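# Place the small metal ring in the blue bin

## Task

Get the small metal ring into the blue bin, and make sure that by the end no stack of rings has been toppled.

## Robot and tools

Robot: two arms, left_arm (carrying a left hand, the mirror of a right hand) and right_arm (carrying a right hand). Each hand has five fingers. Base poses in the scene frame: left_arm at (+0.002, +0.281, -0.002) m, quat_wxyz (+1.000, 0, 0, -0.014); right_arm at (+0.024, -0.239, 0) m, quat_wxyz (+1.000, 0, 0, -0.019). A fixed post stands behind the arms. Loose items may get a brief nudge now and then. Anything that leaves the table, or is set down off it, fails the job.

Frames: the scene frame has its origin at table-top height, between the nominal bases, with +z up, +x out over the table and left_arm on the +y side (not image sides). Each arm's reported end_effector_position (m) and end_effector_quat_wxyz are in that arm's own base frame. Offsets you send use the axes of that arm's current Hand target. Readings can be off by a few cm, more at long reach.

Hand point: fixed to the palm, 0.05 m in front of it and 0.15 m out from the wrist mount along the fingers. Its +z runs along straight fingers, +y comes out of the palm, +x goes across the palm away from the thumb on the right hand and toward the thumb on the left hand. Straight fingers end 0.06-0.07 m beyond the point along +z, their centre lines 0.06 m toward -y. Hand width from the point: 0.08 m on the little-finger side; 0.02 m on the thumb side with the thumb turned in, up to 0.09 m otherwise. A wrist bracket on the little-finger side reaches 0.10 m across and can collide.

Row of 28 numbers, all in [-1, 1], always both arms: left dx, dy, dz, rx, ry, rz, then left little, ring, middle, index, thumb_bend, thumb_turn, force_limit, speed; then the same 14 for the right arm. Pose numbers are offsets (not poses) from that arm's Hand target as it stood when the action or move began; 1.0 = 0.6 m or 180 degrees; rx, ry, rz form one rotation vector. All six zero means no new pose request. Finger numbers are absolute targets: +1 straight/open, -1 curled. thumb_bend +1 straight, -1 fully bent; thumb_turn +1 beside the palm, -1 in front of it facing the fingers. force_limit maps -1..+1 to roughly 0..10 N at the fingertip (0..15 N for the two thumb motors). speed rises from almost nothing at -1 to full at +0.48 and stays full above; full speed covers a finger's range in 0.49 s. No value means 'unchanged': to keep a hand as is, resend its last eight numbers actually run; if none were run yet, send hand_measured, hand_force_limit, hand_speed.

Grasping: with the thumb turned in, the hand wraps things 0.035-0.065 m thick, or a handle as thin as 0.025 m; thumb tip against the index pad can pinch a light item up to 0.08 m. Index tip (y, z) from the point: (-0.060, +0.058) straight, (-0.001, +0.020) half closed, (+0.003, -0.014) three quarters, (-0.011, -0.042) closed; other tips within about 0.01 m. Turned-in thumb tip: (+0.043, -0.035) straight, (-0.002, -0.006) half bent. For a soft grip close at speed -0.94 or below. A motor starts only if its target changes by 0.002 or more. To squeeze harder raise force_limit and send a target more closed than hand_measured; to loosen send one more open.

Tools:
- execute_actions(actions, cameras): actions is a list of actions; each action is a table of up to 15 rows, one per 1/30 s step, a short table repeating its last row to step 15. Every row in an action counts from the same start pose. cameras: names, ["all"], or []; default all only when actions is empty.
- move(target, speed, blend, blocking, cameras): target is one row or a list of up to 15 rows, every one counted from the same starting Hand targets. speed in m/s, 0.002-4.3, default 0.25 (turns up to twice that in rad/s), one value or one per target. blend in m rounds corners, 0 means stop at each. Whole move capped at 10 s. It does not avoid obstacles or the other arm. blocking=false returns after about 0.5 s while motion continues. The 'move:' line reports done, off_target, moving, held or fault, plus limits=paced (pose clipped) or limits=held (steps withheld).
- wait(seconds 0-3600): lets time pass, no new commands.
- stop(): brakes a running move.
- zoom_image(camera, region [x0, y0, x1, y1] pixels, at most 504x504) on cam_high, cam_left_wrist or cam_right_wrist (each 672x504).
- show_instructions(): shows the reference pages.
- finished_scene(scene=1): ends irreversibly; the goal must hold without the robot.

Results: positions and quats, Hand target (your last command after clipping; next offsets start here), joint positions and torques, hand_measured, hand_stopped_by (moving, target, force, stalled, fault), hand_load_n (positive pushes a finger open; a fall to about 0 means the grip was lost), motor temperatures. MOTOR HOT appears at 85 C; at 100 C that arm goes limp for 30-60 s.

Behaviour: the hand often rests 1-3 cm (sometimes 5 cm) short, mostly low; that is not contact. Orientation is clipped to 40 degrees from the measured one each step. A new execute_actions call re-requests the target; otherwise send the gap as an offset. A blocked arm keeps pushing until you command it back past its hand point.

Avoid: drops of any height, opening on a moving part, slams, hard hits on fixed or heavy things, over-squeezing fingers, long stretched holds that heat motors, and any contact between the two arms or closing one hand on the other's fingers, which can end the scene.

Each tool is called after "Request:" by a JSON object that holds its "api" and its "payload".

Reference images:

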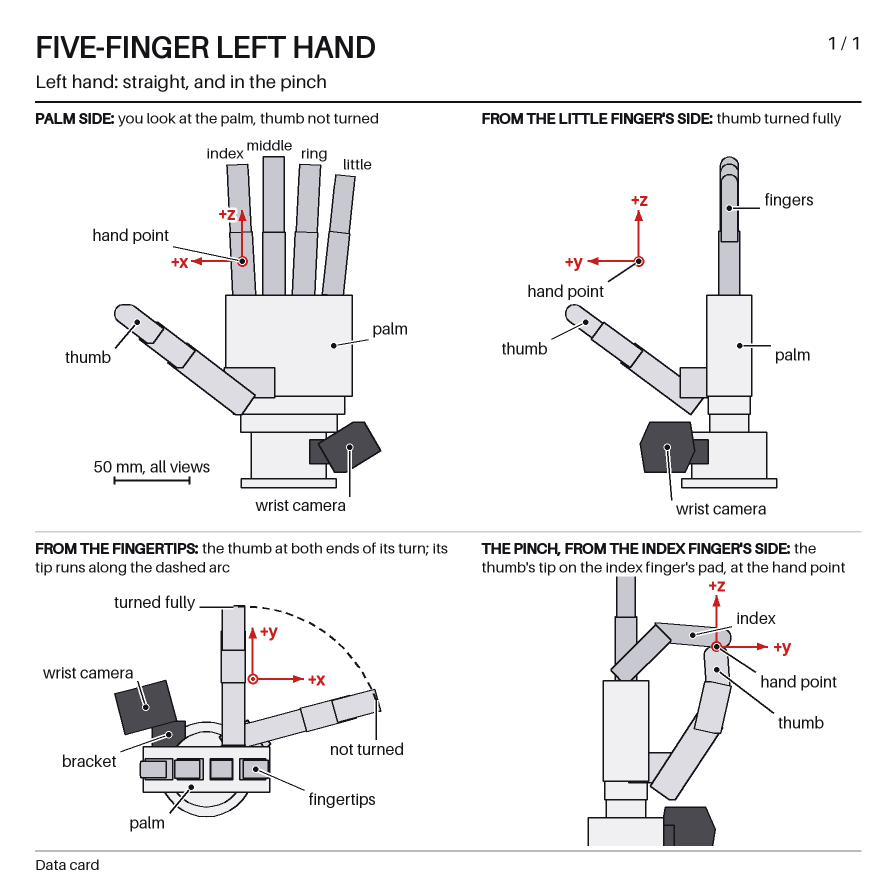

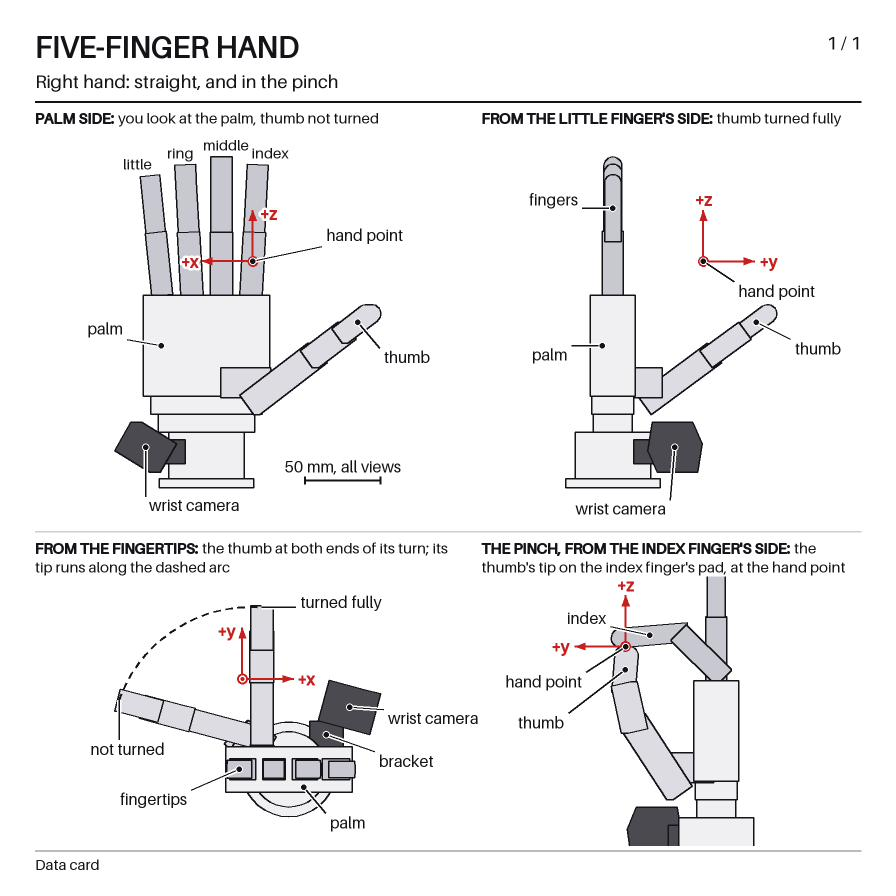

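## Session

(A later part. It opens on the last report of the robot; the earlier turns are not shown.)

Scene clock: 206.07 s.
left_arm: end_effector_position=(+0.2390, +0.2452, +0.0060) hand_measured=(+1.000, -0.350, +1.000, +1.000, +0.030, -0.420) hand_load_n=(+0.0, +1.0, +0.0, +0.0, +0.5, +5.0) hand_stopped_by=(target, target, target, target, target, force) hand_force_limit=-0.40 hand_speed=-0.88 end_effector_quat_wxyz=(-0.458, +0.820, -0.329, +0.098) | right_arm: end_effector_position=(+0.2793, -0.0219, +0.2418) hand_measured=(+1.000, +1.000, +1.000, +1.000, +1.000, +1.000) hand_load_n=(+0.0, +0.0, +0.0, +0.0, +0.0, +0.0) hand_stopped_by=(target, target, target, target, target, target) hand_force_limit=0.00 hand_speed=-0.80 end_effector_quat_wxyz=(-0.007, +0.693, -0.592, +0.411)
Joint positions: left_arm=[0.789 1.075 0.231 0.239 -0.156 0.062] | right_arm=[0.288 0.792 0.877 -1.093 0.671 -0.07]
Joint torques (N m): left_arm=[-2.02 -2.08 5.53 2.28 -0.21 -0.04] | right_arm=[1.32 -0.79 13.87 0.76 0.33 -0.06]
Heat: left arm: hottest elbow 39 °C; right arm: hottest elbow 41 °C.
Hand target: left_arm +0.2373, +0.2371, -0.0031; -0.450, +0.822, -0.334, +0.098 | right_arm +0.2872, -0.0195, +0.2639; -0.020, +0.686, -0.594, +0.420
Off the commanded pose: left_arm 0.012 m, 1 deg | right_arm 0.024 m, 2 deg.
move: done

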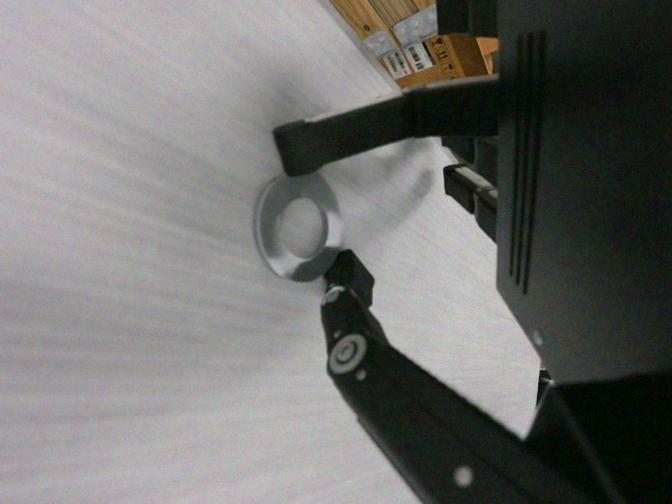

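Request:
{"api": "move", "payload": {"target": [-0.0186,-0.1074,-0.0766,0,0,0,1,-0.35,1,1,0.03,-0.45,-0.4,-0.88,0,0,0,0,0,0,1,1,1,1,1,1,0,-0.8], "speed": 0.05, "cameras": ["cam_left_wrist"]}}

Request:
{"api": "zoom_image", "payload": {"camera": "cam_left_wrist", "region": [180, 130, 420, 310]}}

Scene clock: 208.87 s.
left_arm: end_effector_position=(+0.2193, +0.2254, +0.0471) hand_measured=(+1.000, -0.350, +1.000, +1.000, +0.030, -0.420) hand_load_n=(+0.0, +1.0, +0.0, +0.0, +2.0, +4.5) hand_stopped_by=(target, target, target, target, target, force) hand_force_limit=-0.40 hand_speed=-0.88 end_effector_quat_wxyz=(-0.428, +0.834, -0.337, +0.086) | right_arm: end_effector_position=(+0.2793, -0.0219, +0.2418) hand_measured=(+1.000, +1.000, +1.000, +1.000, +1.000, +1.000) hand_load_n=(+0.0, +0.0, +0.0, +0.0, +0.0, +0.0) hand_stopped_by=(target, target, target, target, target, target) hand_force_limit=0.00 hand_speed=-0.80 end_effector_quat_wxyz=(-0.007, +0.693, -0.592, +0.411)
Joint positions: left_arm=[0.789 0.808 0.298 -0.166 -0.156 0.062] | right_arm=[0.288 0.792 0.877 -1.093 0.671 -0.07]
Joint torques (N m): left_arm=[-1.9 -2.26 12.36 1.46 -0.17 -0.04] | right_arm=[1.08 -0.73 13.86 0.69 0.35 -0.08]
Heat: left arm: hottest elbow 39 °C; right arm: hottest elbow 41 °C.
Hand target: left_arm +0.2374, +0.2372, +0.0770; -0.450, +0.822, -0.334, +0.098 | right_arm +0.2872, -0.0195, +0.2639; -0.020, +0.686, -0.594, +0.420
Off the commanded pose: left_arm 0.037 m, 3 deg | right_arm 0.024 m, 2 deg.
move: off_target (left_arm)

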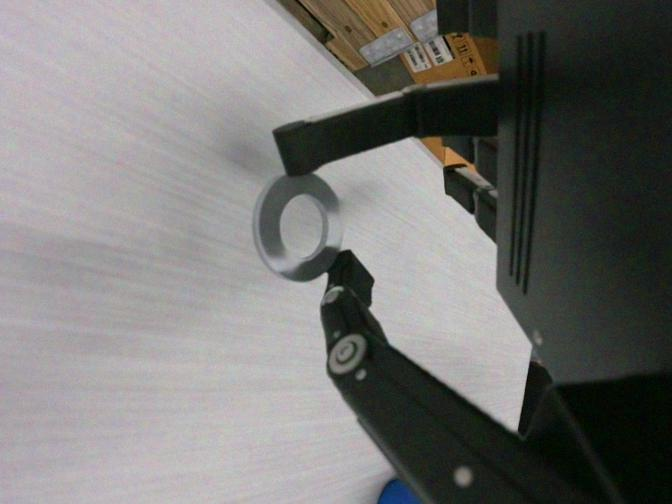

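Scaled by 2.100 from the camera's image (finer frame: 960x720).

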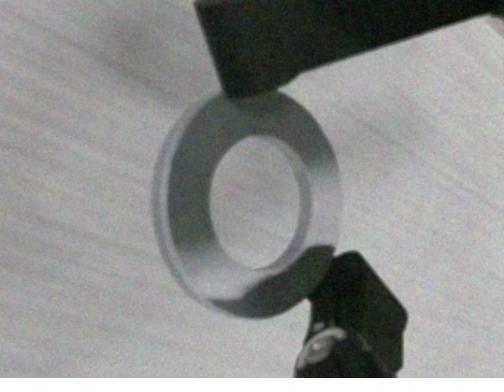

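Request:
{"api": "move", "payload": {"target": [-0.0402,-0.2322,-0.1657,0,0,0,1,-0.35,1,1,0.03,-0.45,-0.4,-0.88,0,0,0,0,0,0,1,1,1,1,1,1,0,-0.8], "speed": 0.1, "cameras": ["cam_left_wrist"]}}

Scene clock: 213.33 s.
left_arm: end_effector_position=(+0.2270, +0.2332, +0.2169) hand_measured=(+1.000, -0.350, +1.000, +1.000, +0.030, -0.420) hand_load_n=(+0.0, +1.0, +0.0, +0.0, +2.0, +4.5) hand_stopped_by=(target, target, target, target, target, force) hand_force_limit=-0.40 hand_speed=-0.88 end_effector_quat_wxyz=(-0.429, +0.833, -0.337, +0.086) | right_arm: end_effector_position=(+0.2793, -0.0219, +0.2418) hand_measured=(+1.000, +1.000, +1.000, +1.000, +1.000, +1.000) hand_load_n=(+0.0, +0.0, +0.0, +0.0, +0.0, +0.0) hand_stopped_by=(target, target, target, target, target, target) hand_force_limit=0.00 hand_speed=-0.80 end_effector_quat_wxyz=(-0.007, +0.693, -0.592, +0.411)
Joint positions: left_arm=[0.789 0.684 0.714 -0.704 -0.156 0.062] | right_arm=[0.288 0.792 0.877 -1.093 0.671 -0.07]
Joint torques (N m): left_arm=[-1.9 -1.32 13.68 1.44 -0.15 -0.04] | right_arm=[1.14 -0.67 13.82 0.7 0.35 -0.08]
Heat: left arm: hottest elbow 40 °C; right arm: hottest elbow 41 °C.
Hand target: left_arm +0.2374, +0.2374, +0.2497; -0.450, +0.822, -0.334, +0.098 | right_arm +0.2872, -0.0195, +0.2639; -0.020, +0.686, -0.594, +0.420
Off the commanded pose: left_arm 0.035 m, 3 deg | right_arm 0.024 m, 2 deg.
move: off_target (left_arm)

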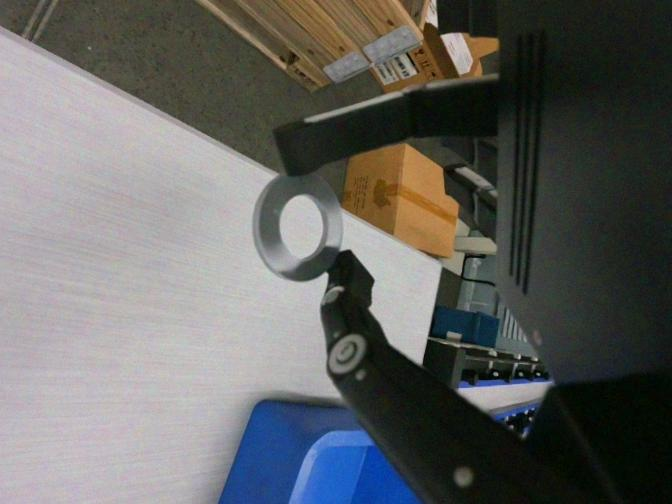

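Request:
{"api": "move", "payload": {"target": [0.6072,0.002,-0.2085,0.0465,0.2684,0.1915,1,-0.35,1,1,0.03,-0.45,-0.4,-0.88,0,0,0,0,0,0,1,1,1,1,1,1,0,-0.8], "speed": 0.12, "cameras": ["cam_left_wrist","cam_high"]}}

Scene clock: 218.53 s.
left_arm: end_effector_position=(+0.4337, -0.0709, +0.2367) hand_measured=(+1.000, -0.350, +1.000, +1.000, +0.030, -0.420) hand_load_n=(+0.0, +0.5, +0.0, +0.0, +1.5, +4.5) hand_stopped_by=(target, target, target, target, target, force) hand_force_limit=-0.40 hand_speed=-0.88 end_effector_quat_wxyz=(+0.320, -0.563, +0.706, -0.286) | right_arm: end_effector_position=(+0.2793, -0.0219, +0.2418) hand_measured=(+1.000, +1.000, +1.000, +1.000, +1.000, +1.000) hand_load_n=(+0.0, +0.0, +0.0, +0.0, +0.0, +0.0) hand_stopped_by=(target, target, target, target, target, target) hand_force_limit=0.00 hand_speed=-0.80 end_effector_quat_wxyz=(-0.007, +0.693, -0.592, +0.411)
Joint positions: left_arm=[-0.134 1.045 0.95 -0.59 -0.061 0.118] | right_arm=[0.288 0.792 0.877 -1.093 0.671 -0.07]
Joint torques (N m): left_arm=[-1.96 -5.25 13.81 2.56 0 0.08] | right_arm=[1.44 -0.67 13.82 0.7 0.35 -0.08]
Heat: left arm: hottest elbow 42 °C; right arm: hottest elbow 41 °C.
Hand target: left_arm +0.4549, -0.0799, +0.2699; +0.341, -0.545, +0.700, -0.310 | right_arm +0.2872, -0.0195, +0.2639; -0.020, +0.686, -0.594, +0.420
Off the commanded pose: left_arm 0.041 m, 4 deg | right_arm 0.024 m, 2 deg.
move: off_target (left_arm)
Images, in order (width x height): cam_high 672x504, cam_left_wrist 672x504.

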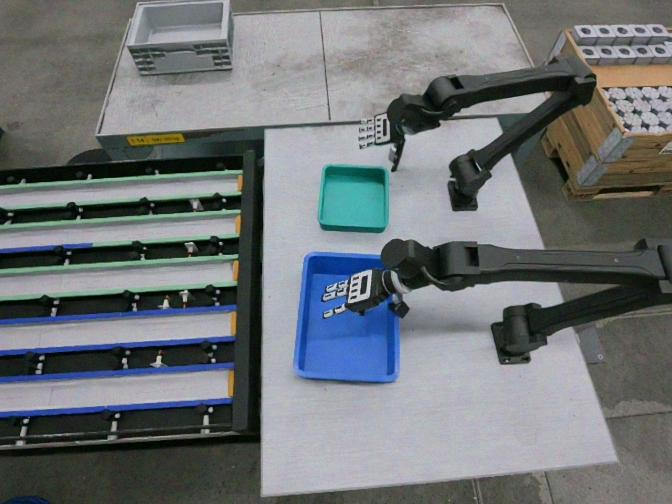

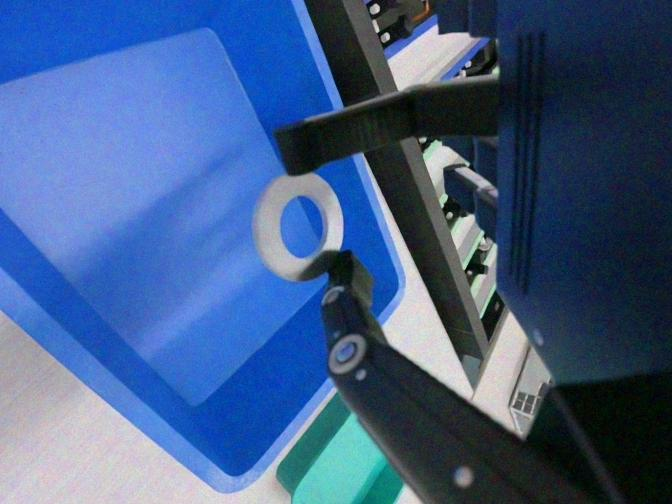

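Request:
{"api": "move", "payload": {"target": [0.1003,0.1767,0.104,-0.061,0,0,1,-0.35,1,1,0.03,-0.45,-0.4,-0.88,0,0,0,0,0,0,1,1,1,1,1,1,0,-0.8], "speed": 0.1, "cameras": ["cam_left_wrist","cam_high"]}}

Scene clock: 223.67 s.
left_arm: end_effector_position=(+0.4375, -0.1131, +0.1467) hand_measured=(+1.000, -0.350, +1.000, +1.000, +0.030, -0.420) hand_load_n=(+0.0, +1.0, +0.0, +0.0, +1.5, +4.5) hand_stopped_by=(target, target, target, target, target, force) hand_force_limit=-0.40 hand_speed=-0.88 end_effector_quat_wxyz=(+0.290, -0.576, +0.726, -0.239) | right_arm: end_effector_position=(+0.2793, -0.0219, +0.2418) hand_measured=(+1.000, +1.000, +1.000, +1.000, +1.000, +1.000) hand_load_n=(+0.0, +0.0, +0.0, +0.0, +0.0, +0.0) hand_stopped_by=(target, target, target, target, target, target) hand_force_limit=0.00 hand_speed=-0.80 end_effector_quat_wxyz=(-0.007, +0.693, -0.592, +0.411)
Joint positions: left_arm=[-0.261 1.204 0.876 -0.488 -0.167 0.034] | right_arm=[0.288 0.792 0.877 -1.093 0.671 -0.07]
Joint torques (N m): left_arm=[-1.85 -6.71 7.87 2.33 -0.24 -0.09] | right_arm=[1.44 -0.62 13.94 0.73 0.35 -0.08]
Heat: left arm: hottest elbow 44 °C; right arm: hottest elbow 41 °C.
Hand target: left_arm +0.4368, -0.1200, +0.1403; +0.287, -0.575, +0.727, -0.242 | right_arm +0.2872, -0.0195, +0.2639; -0.020, +0.686, -0.594, +0.420
Off the commanded pose: left_arm 0.009 m, 0 deg | right_arm 0.024 m, 2 deg.
move: done
Images, in order (width x height): cam_high 672x504, cam_left_wrist 672x504.

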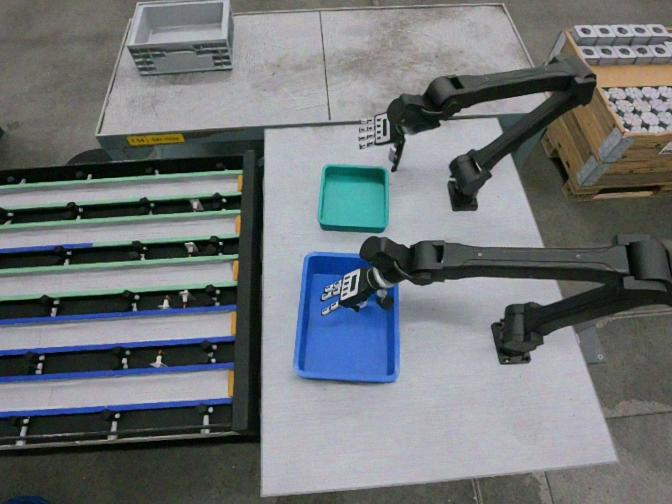

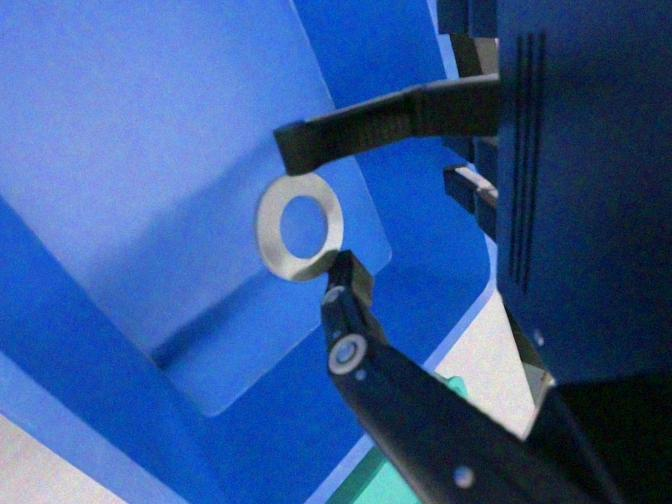

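Request:
{"api": "move", "payload": {"target": [0.0238,0.119,0.1493,0,0,0,1,-0.35,1,1,0.03,-0.45,-0.4,-0.88,0,0,0,0,0,0,1,1,1,1,1,1,0,-0.8], "speed": 0.08, "cameras": ["cam_left_wrist","cam_high"]}}

Scene clock: 226.77 s.
left_arm: end_effector_position=(+0.4494, -0.1163, +0.0318) hand_measured=(+1.000, -0.350, +1.000, +1.000, +0.030, -0.420) hand_load_n=(+0.0, +1.0, +0.0, +0.0, +1.5, +4.5) hand_stopped_by=(target, target, target, target, target, force) hand_force_limit=-0.40 hand_speed=-0.88 end_effector_quat_wxyz=(+0.290, -0.576, +0.725, -0.240) | right_arm: end_effector_position=(+0.2793, -0.0219, +0.2418) hand_measured=(+1.000, +1.000, +1.000, +1.000, +1.000, +1.000) hand_load_n=(+0.0, +0.0, +0.0, -0.5, +0.0, +0.0) hand_stopped_by=(target, target, target, target, target, target) hand_force_limit=0.00 hand_speed=-0.80 end_effector_quat_wxyz=(-0.007, +0.693, -0.592, +0.411)
Joint positions: left_arm=[-0.261 1.414 0.718 -0.117 -0.167 0.033] | right_arm=[0.288 0.792 0.877 -1.093 0.671 -0.07]
Joint torques (N m): left_arm=[-1.38 -8.29 6.48 2.36 -0.09 -0.04] | right_arm=[1.44 -0.44 13.85 0.7 0.36 -0.1]
Heat: left arm: hottest elbow 43 °C; right arm: hottest elbow 41 °C.
Hand target: left_arm +0.4471, -0.1201, +0.0254; +0.287, -0.576, +0.726, -0.242 | right_arm +0.2872, -0.0195, +0.2639; -0.020, +0.686, -0.594, +0.420
Off the commanded pose: left_arm 0.008 m, 0 deg | right_arm 0.024 m, 2 deg.
move: done
Images, in order (width x height): cam_high 672x504, cam_left_wrist 672x504.

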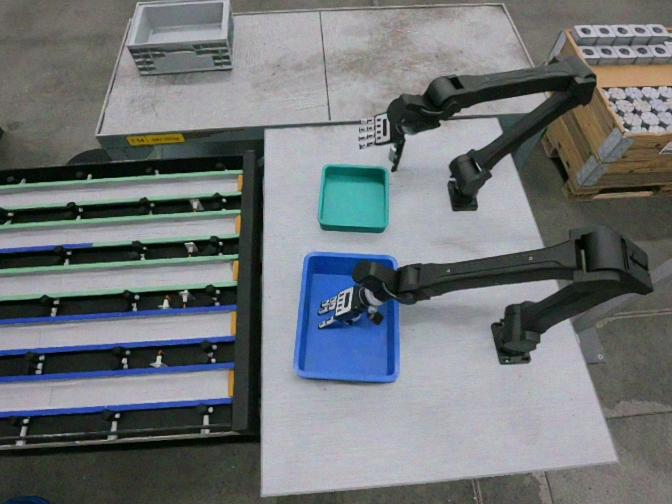

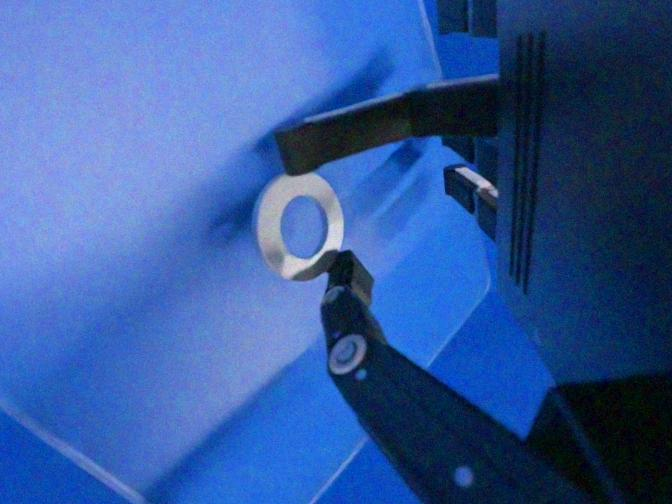

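Request:
{"api": "move", "payload": {"target": [0.0032,0.0159,0.0168,0,0,0,1,-0.35,1,1,0.03,-0.45,-0.4,-0.88,0,0,0,0,0,0,1,1,1,1,1,1,0,-0.8], "speed": 0.05, "cameras": ["cam_left_wrist"]}}

Request:
{"api": "move", "payload": {"target": [0.0007,0.0034,0.0036,0,0,0,1,-0.35,1,1,0.03,-0.45,-0.4,-0.88,0,0,0,0,0,0,1,1,1,1,1,1,0,-0.8], "speed": 0.05, "cameras": ["cam_left_wrist"]}}

Scene clock: 228.17 s.
left_arm: end_effector_position=(+0.4497, -0.1164, +0.0181) hand_measured=(+1.000, -0.350, +1.000, +1.000, +0.030, -0.420) hand_load_n=(+0.0, +1.0, +0.0, +0.0, +2.0, +4.5) hand_stopped_by=(target, target, target, target, target, force) hand_force_limit=-0.40 hand_speed=-0.88 end_effector_quat_wxyz=(+0.290, -0.576, +0.725, -0.241) | right_arm: end_effector_position=(+0.2793, -0.0219, +0.2418) hand_measured=(+1.000, +1.000, +1.000, +1.000, +1.000, +1.000) hand_load_n=(+0.0, +0.0, +0.0, +0.0, +0.0, +0.0) hand_stopped_by=(target, target, target, target, target, target) hand_force_limit=0.00 hand_speed=-0.80 end_effector_quat_wxyz=(-0.007, +0.693, -0.592, +0.411)
Joint positions: left_arm=[-0.261 1.445 0.702 -0.07 -0.167 0.033] | right_arm=[0.288 0.792 0.877 -1.093 0.671 -0.07]
Joint torques (N m): left_arm=[-1.32 -8.29 6.19 2.25 -0.09 -0.04] | right_arm=[1.44 -0.38 13.86 0.69 0.35 -0.08]
Heat: left arm: hottest elbow 43 °C; right arm: hottest elbow 41 °C.
Hand target: left_arm +0.4470, -0.1200, +0.0115; +0.287, -0.576, +0.726, -0.242 | right_arm +0.2872, -0.0195, +0.2639; -0.020, +0.686, -0.594, +0.420
Off the commanded pose: left_arm 0.008 m, 0 deg | right_arm 0.024 m, 2 deg.
move: done

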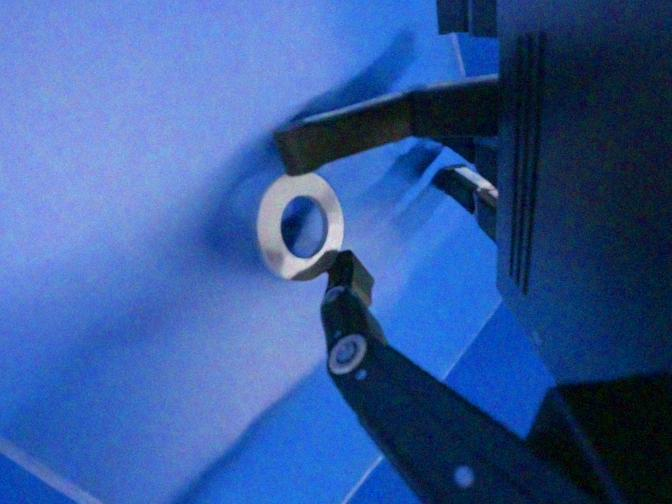

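Scene clock: 228.70 s.
left_arm: end_effector_position=(+0.4514, -0.1168, +0.0171) hand_measured=(+1.000, -0.350, +1.000, +1.000, +0.030, -0.420) hand_load_n=(+0.0, +1.0, +0.0, +0.0, +1.5, +4.5) hand_stopped_by=(target, target, target, target, target, force) hand_force_limit=-0.40 hand_speed=-0.88 end_effector_quat_wxyz=(+0.292, -0.576, +0.724, -0.242) | right_arm: end_effector_position=(+0.2793, -0.0219, +0.2418) hand_measured=(+1.000, +1.000, +1.000, +1.000, +1.000, +1.000) hand_load_n=(+0.0, +0.0, +0.0, +0.0, +0.0, +0.0) hand_stopped_by=(target, target, target, target, target, target) hand_force_limit=0.00 hand_speed=-0.80 end_effector_quat_wxyz=(-0.007, +0.693, -0.592, +0.411)
Joint positions: left_arm=[-0.261 1.45 0.702 -0.06 -0.167 0.033] | right_arm=[0.288 0.792 0.877 -1.093 0.671 -0.07]
Joint torques (N m): left_arm=[-1.61 -8.29 6.02 2.4 -0.08 -0.06] | right_arm=[1.55 -0.5 13.82 0.68 0.33 -0.09]
Heat: left arm: hottest elbow 43 °C; right arm: hottest elbow 41 °C.
Hand target: left_arm +0.4470, -0.1200, +0.0084; +0.287, -0.576, +0.727, -0.242 | right_arm +0.2872, -0.0195, +0.2639; -0.020, +0.686, -0.594, +0.420
Off the commanded pose: left_arm 0.010 m, 1 deg | right_arm 0.024 m, 2 deg.
move: done

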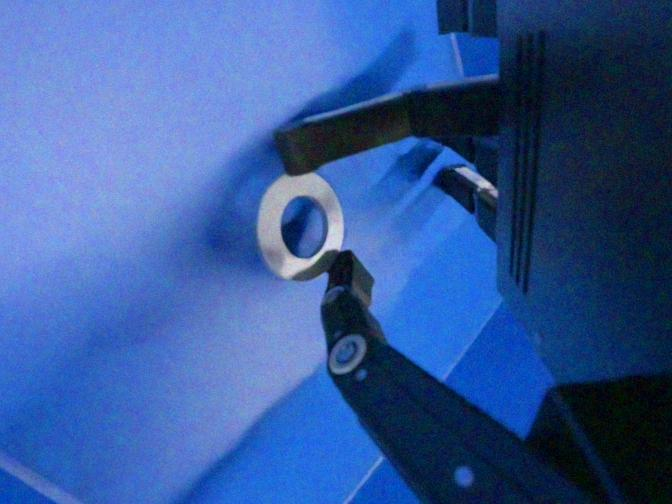

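Request:
{"api": "move", "payload": {"target": [0.001,0.0051,0.0054,0.0306,0,0,1,-0.35,1,1,0.03,-0.45,-0.4,-0.88,0,0,0,0,0,0,1,1,1,1,1,1,0,-0.8], "speed": 0.05, "cameras": ["cam_left_wrist"]}}

Scene clock: 230.77 s.
left_arm: end_effector_position=(+0.4510, -0.1173, +0.0098) hand_measured=(+1.000, -0.350, +1.000, +1.000, +0.030, -0.420) hand_load_n=(+0.0, +1.0, -0.5, +0.0, +1.5, +4.5) hand_stopped_by=(target, target, target, target, target, force) hand_force_limit=-0.40 hand_speed=-0.88 end_effector_quat_wxyz=(+0.315, -0.568, +0.708, -0.277) | right_arm: end_effector_position=(+0.2793, -0.0219, +0.2418) hand_measured=(+1.000, +1.000, +1.000, +1.000, +1.000, +1.000) hand_load_n=(+0.0, +0.0, +0.0, +0.0, +0.0, +0.0) hand_stopped_by=(target, target, target, target, target, target) hand_force_limit=0.00 hand_speed=-0.80 end_effector_quat_wxyz=(-0.007, +0.693, -0.592, +0.411)
Joint positions: left_arm=[-0.261 1.45 0.623 0.11 -0.164 0.033] | right_arm=[0.288 0.792 0.877 -1.093 0.671 -0.07]
Joint torques (N m): left_arm=[-1.44 -8.35 5.71 2.55 -0.05 0.11] | right_arm=[1.55 -0.73 13.86 0.76 0.33 -0.08]
Heat: left arm: hottest elbow 42 °C; right arm: hottest elbow 41 °C.
Hand target: left_arm +0.4470, -0.1200, +0.0038; +0.314, -0.561, +0.714, -0.277 | right_arm +0.2872, -0.0195, +0.2639; -0.020, +0.686, -0.594, +0.420
Off the commanded pose: left_arm 0.008 m, 1 deg | right_arm 0.024 m, 2 deg.
move: done

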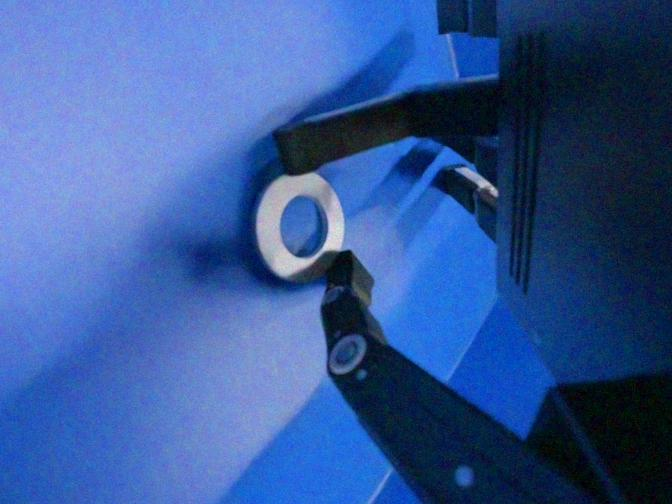

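Request:
{"api": "move", "payload": {"target": [0.0007,0.0037,0.0033,0.022,0,0,1,-0.35,1,1,0.03,-0.45,-0.4,-0.88,0,0,0,0,0,0,1,1,1,1,1,1,0,-0.8], "speed": 0.05, "cameras": ["cam_left_wrist"]}}

Request:
{"api": "zoom_image", "payload": {"camera": "cam_left_wrist", "region": [180, 130, 420, 310]}}

Scene clock: 232.37 s.
left_arm: end_effector_position=(+0.4522, -0.1177, +0.0096) hand_measured=(+1.000, -0.350, +1.000, +1.000, +0.030, -0.420) hand_load_n=(+0.0, +1.0, +0.0, +0.0, +1.5, +4.5) hand_stopped_by=(target, target, target, target, target, force) hand_force_limit=-0.40 hand_speed=-0.88 end_effector_quat_wxyz=(+0.336, -0.556, +0.697, -0.304) | right_arm: end_effector_position=(+0.2793, -0.0219, +0.2418) hand_measured=(+1.000, +1.000, +1.000, +1.000, +1.000, +1.000) hand_load_n=(+0.0, +0.0, +0.0, -0.5, +0.0, +0.0) hand_stopped_by=(target, target, target, target, target, target) hand_force_limit=0.00 hand_speed=-0.80 end_effector_quat_wxyz=(-0.007, +0.693, -0.592, +0.411)
Joint positions: left_arm=[-0.261 1.45 0.57 0.24 -0.16 0.044] | right_arm=[0.288 0.792 0.877 -1.093 0.671 -0.07]
Joint torques (N m): left_arm=[-1.49 -7.53 5.48 2.5 -0.04 0.14] | right_arm=[1.32 -0.67 13.87 0.68 0.35 -0.08]
Heat: left arm: hottest elbow 42 °C; right arm: hottest elbow 41 °C.
Hand target: left_arm +0.4470, -0.1200, +0.0008; +0.334, -0.550, +0.704, -0.301 | right_arm +0.2872, -0.0195, +0.2639; -0.020, +0.686, -0.594, +0.420
Off the commanded pose: left_arm 0.010 m, 1 deg | right_arm 0.024 m, 2 deg.
move: done

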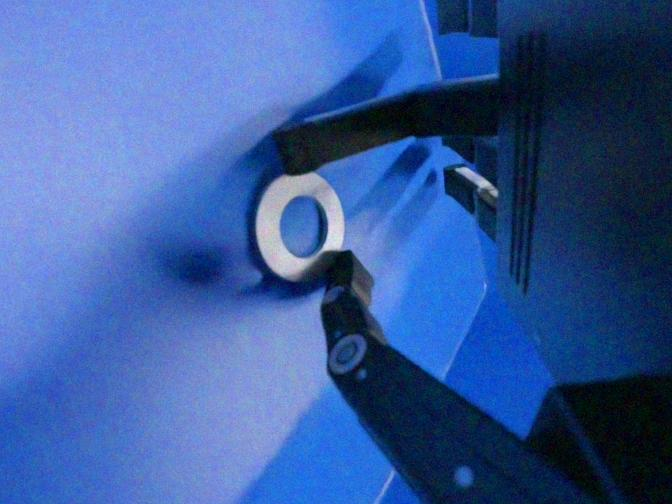

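Scaled by 2.100 from the camera's image (finer frame: 960x720).

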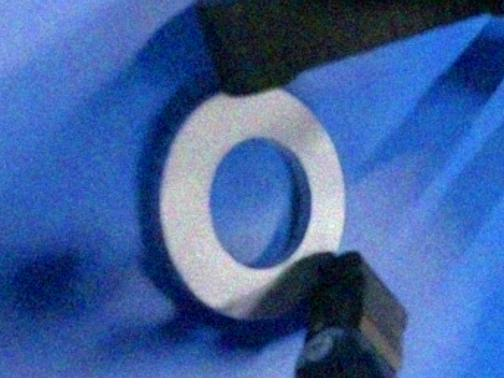

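Request:
{"api": "move", "payload": {"target": [0.0008,0.0047,0.0037,0,0,0,1,-0.35,1,1,0.03,-0.45,-0.4,-0.88,0,0,0,0,0,0,1,1,1,1,1,1,0,-0.8], "speed": 0.05, "cameras": ["cam_left_wrist"]}}

Request:
{"api": "zoom_image", "payload": {"camera": "cam_left_wrist", "region": [180, 130, 420, 310]}}

Scene clock: 233.27 s.
left_arm: end_effector_position=(+0.4543, -0.1182, +0.0096) hand_measured=(+1.000, -0.350, +1.000, +1.000, +0.030, -0.420) hand_load_n=(+0.0, +1.0, +0.0, +0.0, +1.0, +4.5) hand_stopped_by=(target, target, target, target, target, force) hand_force_limit=-0.40 hand_speed=-0.88 end_effector_quat_wxyz=(+0.339, -0.555, +0.695, -0.307) | right_arm: end_effector_position=(+0.2793, -0.0219, +0.2418) hand_measured=(+1.000, +1.000, +1.000, +1.000, +1.000, +1.000) hand_load_n=(+0.0, +0.0, +0.0, +0.0, +0.0, +0.0) hand_stopped_by=(target, target, target, target, target, target) hand_force_limit=0.00 hand_speed=-0.80 end_effector_quat_wxyz=(-0.007, +0.693, -0.592, +0.411)
Joint positions: left_arm=[-0.261 1.455 0.569 0.256 -0.16 0.044] | right_arm=[0.288 0.792 0.877 -1.093 0.671 -0.07]
Joint torques (N m): left_arm=[-1.44 -7.47 5.2 2.5 -0.03 0.13] | right_arm=[1.26 -0.85 13.86 0.75 0.36 -0.08]
Heat: left arm: hottest elbow 42 °C; right arm: hottest elbow 41 °C.
Hand target: left_arm +0.4472, -0.1200, -0.0026; +0.334, -0.550, +0.704, -0.301 | right_arm +0.2872, -0.0195, +0.2639; -0.020, +0.686, -0.594, +0.420
Off the commanded pose: left_arm 0.014 m, 2 deg | right_arm 0.024 m, 2 deg.
move: off_target (left_arm)

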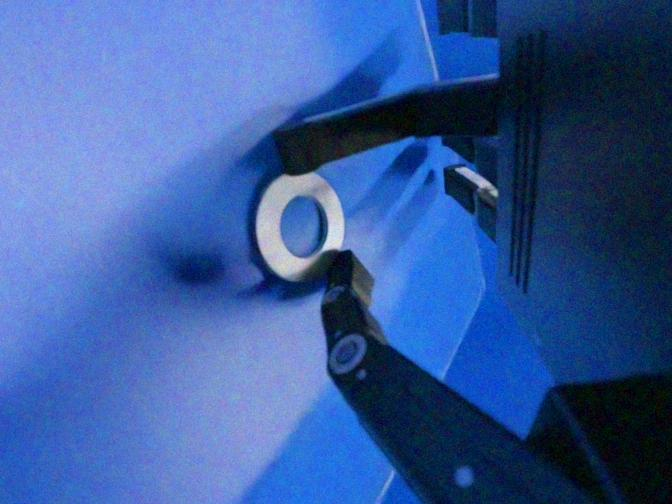

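Scaled by 2.100 from the camera's image (finer frame: 960x720).

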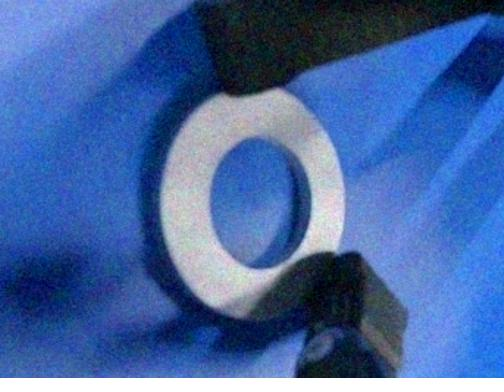

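Request:
{"api": "move", "payload": {"target": [[0,0,0,0,0,0,1,-0.35,1,1,0.03,-0.2,-0.4,-0.88,0,0,0,0,0,0,1,1,1,1,1,1,0,-0.8],[0,0,0,0,0,0,1,-0.35,1,1,0.03,0.1,-0.4,-0.8,0,0,0,0,0,0,1,1,1,1,1,1,0,-0.8]], "cameras": ["cam_left_wrist","cam_high"]}}

Scene clock: 236.73 s.
left_arm: end_effector_position=(+0.4539, -0.1180, +0.0078) hand_measured=(+1.000, -0.350, +1.000, +1.000, +0.030, +0.100) hand_load_n=(-0.5, +0.0, +0.0, +0.0, +0.0, -0.5) hand_stopped_by=(target, target, target, target, target, target) hand_force_limit=-0.40 hand_speed=-0.80 end_effector_quat_wxyz=(+0.338, -0.555, +0.696, -0.306) | right_arm: end_effector_position=(+0.2793, -0.0219, +0.2418) hand_measured=(+1.000, +1.000, +1.000, +1.000, +1.000, +1.000) hand_load_n=(+0.0, +0.0, +0.0, +0.0, +0.0, +0.0) hand_stopped_by=(target, target, target, target, target, target) hand_force_limit=0.00 hand_speed=-0.80 end_effector_quat_wxyz=(-0.007, +0.693, -0.592, +0.411)
Joint positions: left_arm=[-0.261 1.459 0.569 0.256 -0.16 0.046] | right_arm=[0.288 0.792 0.877 -1.093 0.671 -0.07]
Joint torques (N m): left_arm=[-1.55 -7.71 5.19 2.48 -0.04 0.1] | right_arm=[1.55 -0.85 13.79 0.79 0.35 -0.07]
Heat: left arm: hottest elbow 41 °C; right arm: hottest elbow 41 °C.
Hand target: left_arm +0.4472, -0.1200, -0.0026; +0.334, -0.550, +0.704, -0.301 | right_arm +0.2872, -0.0195, +0.2639; -0.020, +0.686, -0.594, +0.420
Off the commanded pose: left_arm 0.013 m, 1 deg | right_arm 0.024 m, 2 deg.
move: done; target 2's new numbers were sent with left_arm's hand 0.013 m and 1 deg from that target
Images, in order (width x height): cam_high 672x504, cam_left_wrist 672x504.

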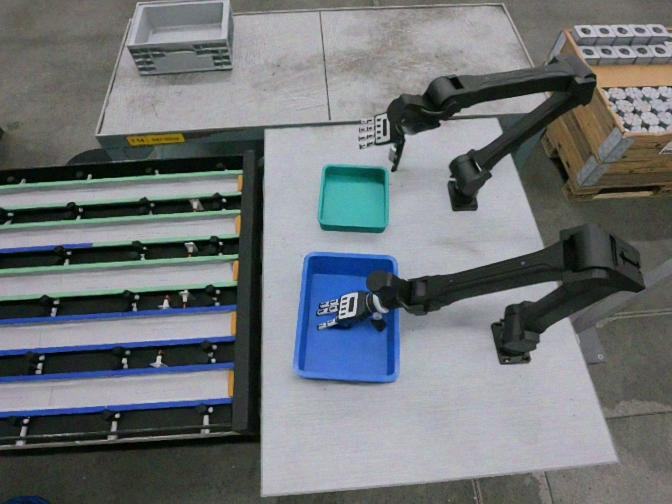

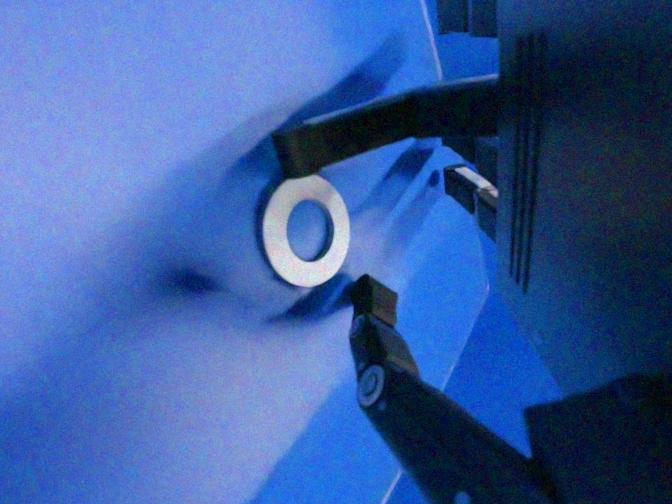

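Request:
{"api": "move", "payload": {"target": [[-0.024,-0.125,-0.053,0,0,0,1,-0.35,1,1,0.03,0.1,-0.4,-0.8,0,0,0,0,0,0,1,1,1,1,1,1,0,-0.8],[-0.067,-0.358,-0.208,0,0,0,1,-0.35,1,1,0.03,0.1,-0.4,-0.8,0,0,0,0,0,0,1,1,1,1,1,1,0,-0.8]], "blend": [0.03,0], "speed": 0.08, "cameras": ["all"]}}

Scene clock: 241.20 s.
left_arm: end_effector_position=(+0.4616, -0.1227, +0.2147) hand_measured=(+1.000, -0.350, +1.000, +1.000, +0.030, +0.100) hand_load_n=(+0.0, +0.0, +0.0, +0.0, +0.0, +0.0) hand_stopped_by=(target, target, target, target, target, target) hand_force_limit=-0.40 hand_speed=-0.80 end_effector_quat_wxyz=(+0.317, -0.554, +0.715, -0.286) | right_arm: end_effector_position=(+0.2793, -0.0219, +0.2418) hand_measured=(+1.000, +1.000, +1.000, +1.000, +1.000, +1.000) hand_load_n=(+0.0, +0.0, +0.0, +0.0, +0.0, +0.0) hand_stopped_by=(target, target, target, target, target, target) hand_force_limit=0.00 hand_speed=-0.80 end_effector_quat_wxyz=(-0.007, +0.693, -0.592, +0.411)
Joint positions: left_arm=[-0.261 1.165 0.982 -0.515 -0.144 0.058] | right_arm=[0.288 0.792 0.877 -1.093 0.671 -0.07]
Joint torques (N m): left_arm=[-0.03 -7.88 13.42 1.52 -0.04 0.11] | right_arm=[1.38 -0.44 13.86 0.7 0.36 -0.09]
Heat: left arm: hottest elbow 42 °C; right arm: hottest elbow 41 °C.
Hand target: left_arm +0.4773, -0.1197, +0.2472; +0.334, -0.550, +0.704, -0.301 | right_arm +0.2872, -0.0195, +0.2639; -0.020, +0.686, -0.594, +0.420
Off the commanded pose: left_arm 0.036 m, 3 deg | right_arm 0.024 m, 2 deg.
move: off_target (left_arm)

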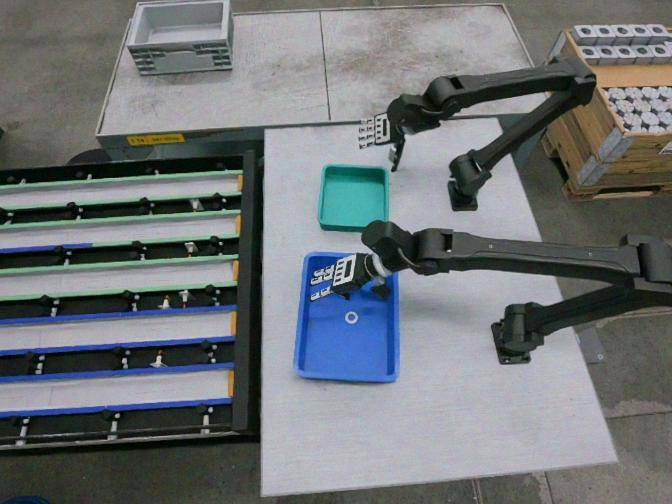

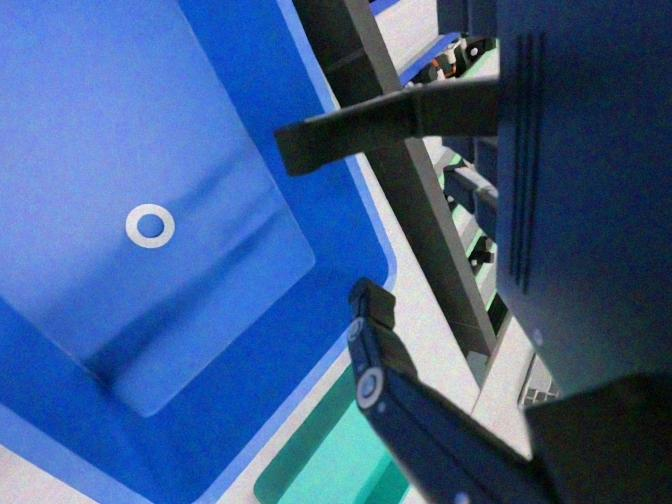

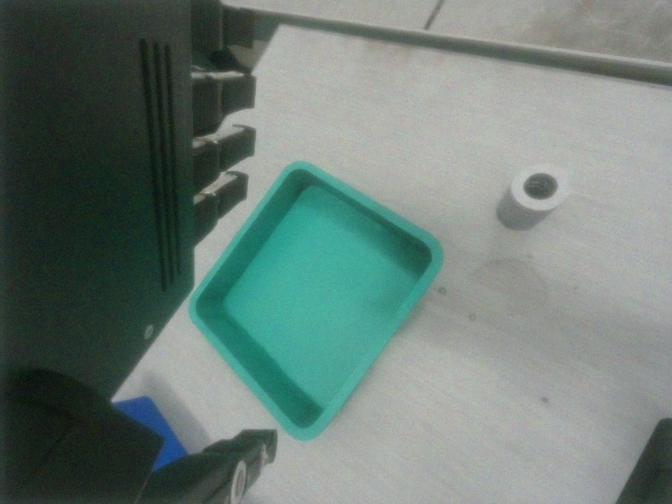

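Request:
{"api": "finished_scene", "payload": {}}

The scene is finished: the task was done.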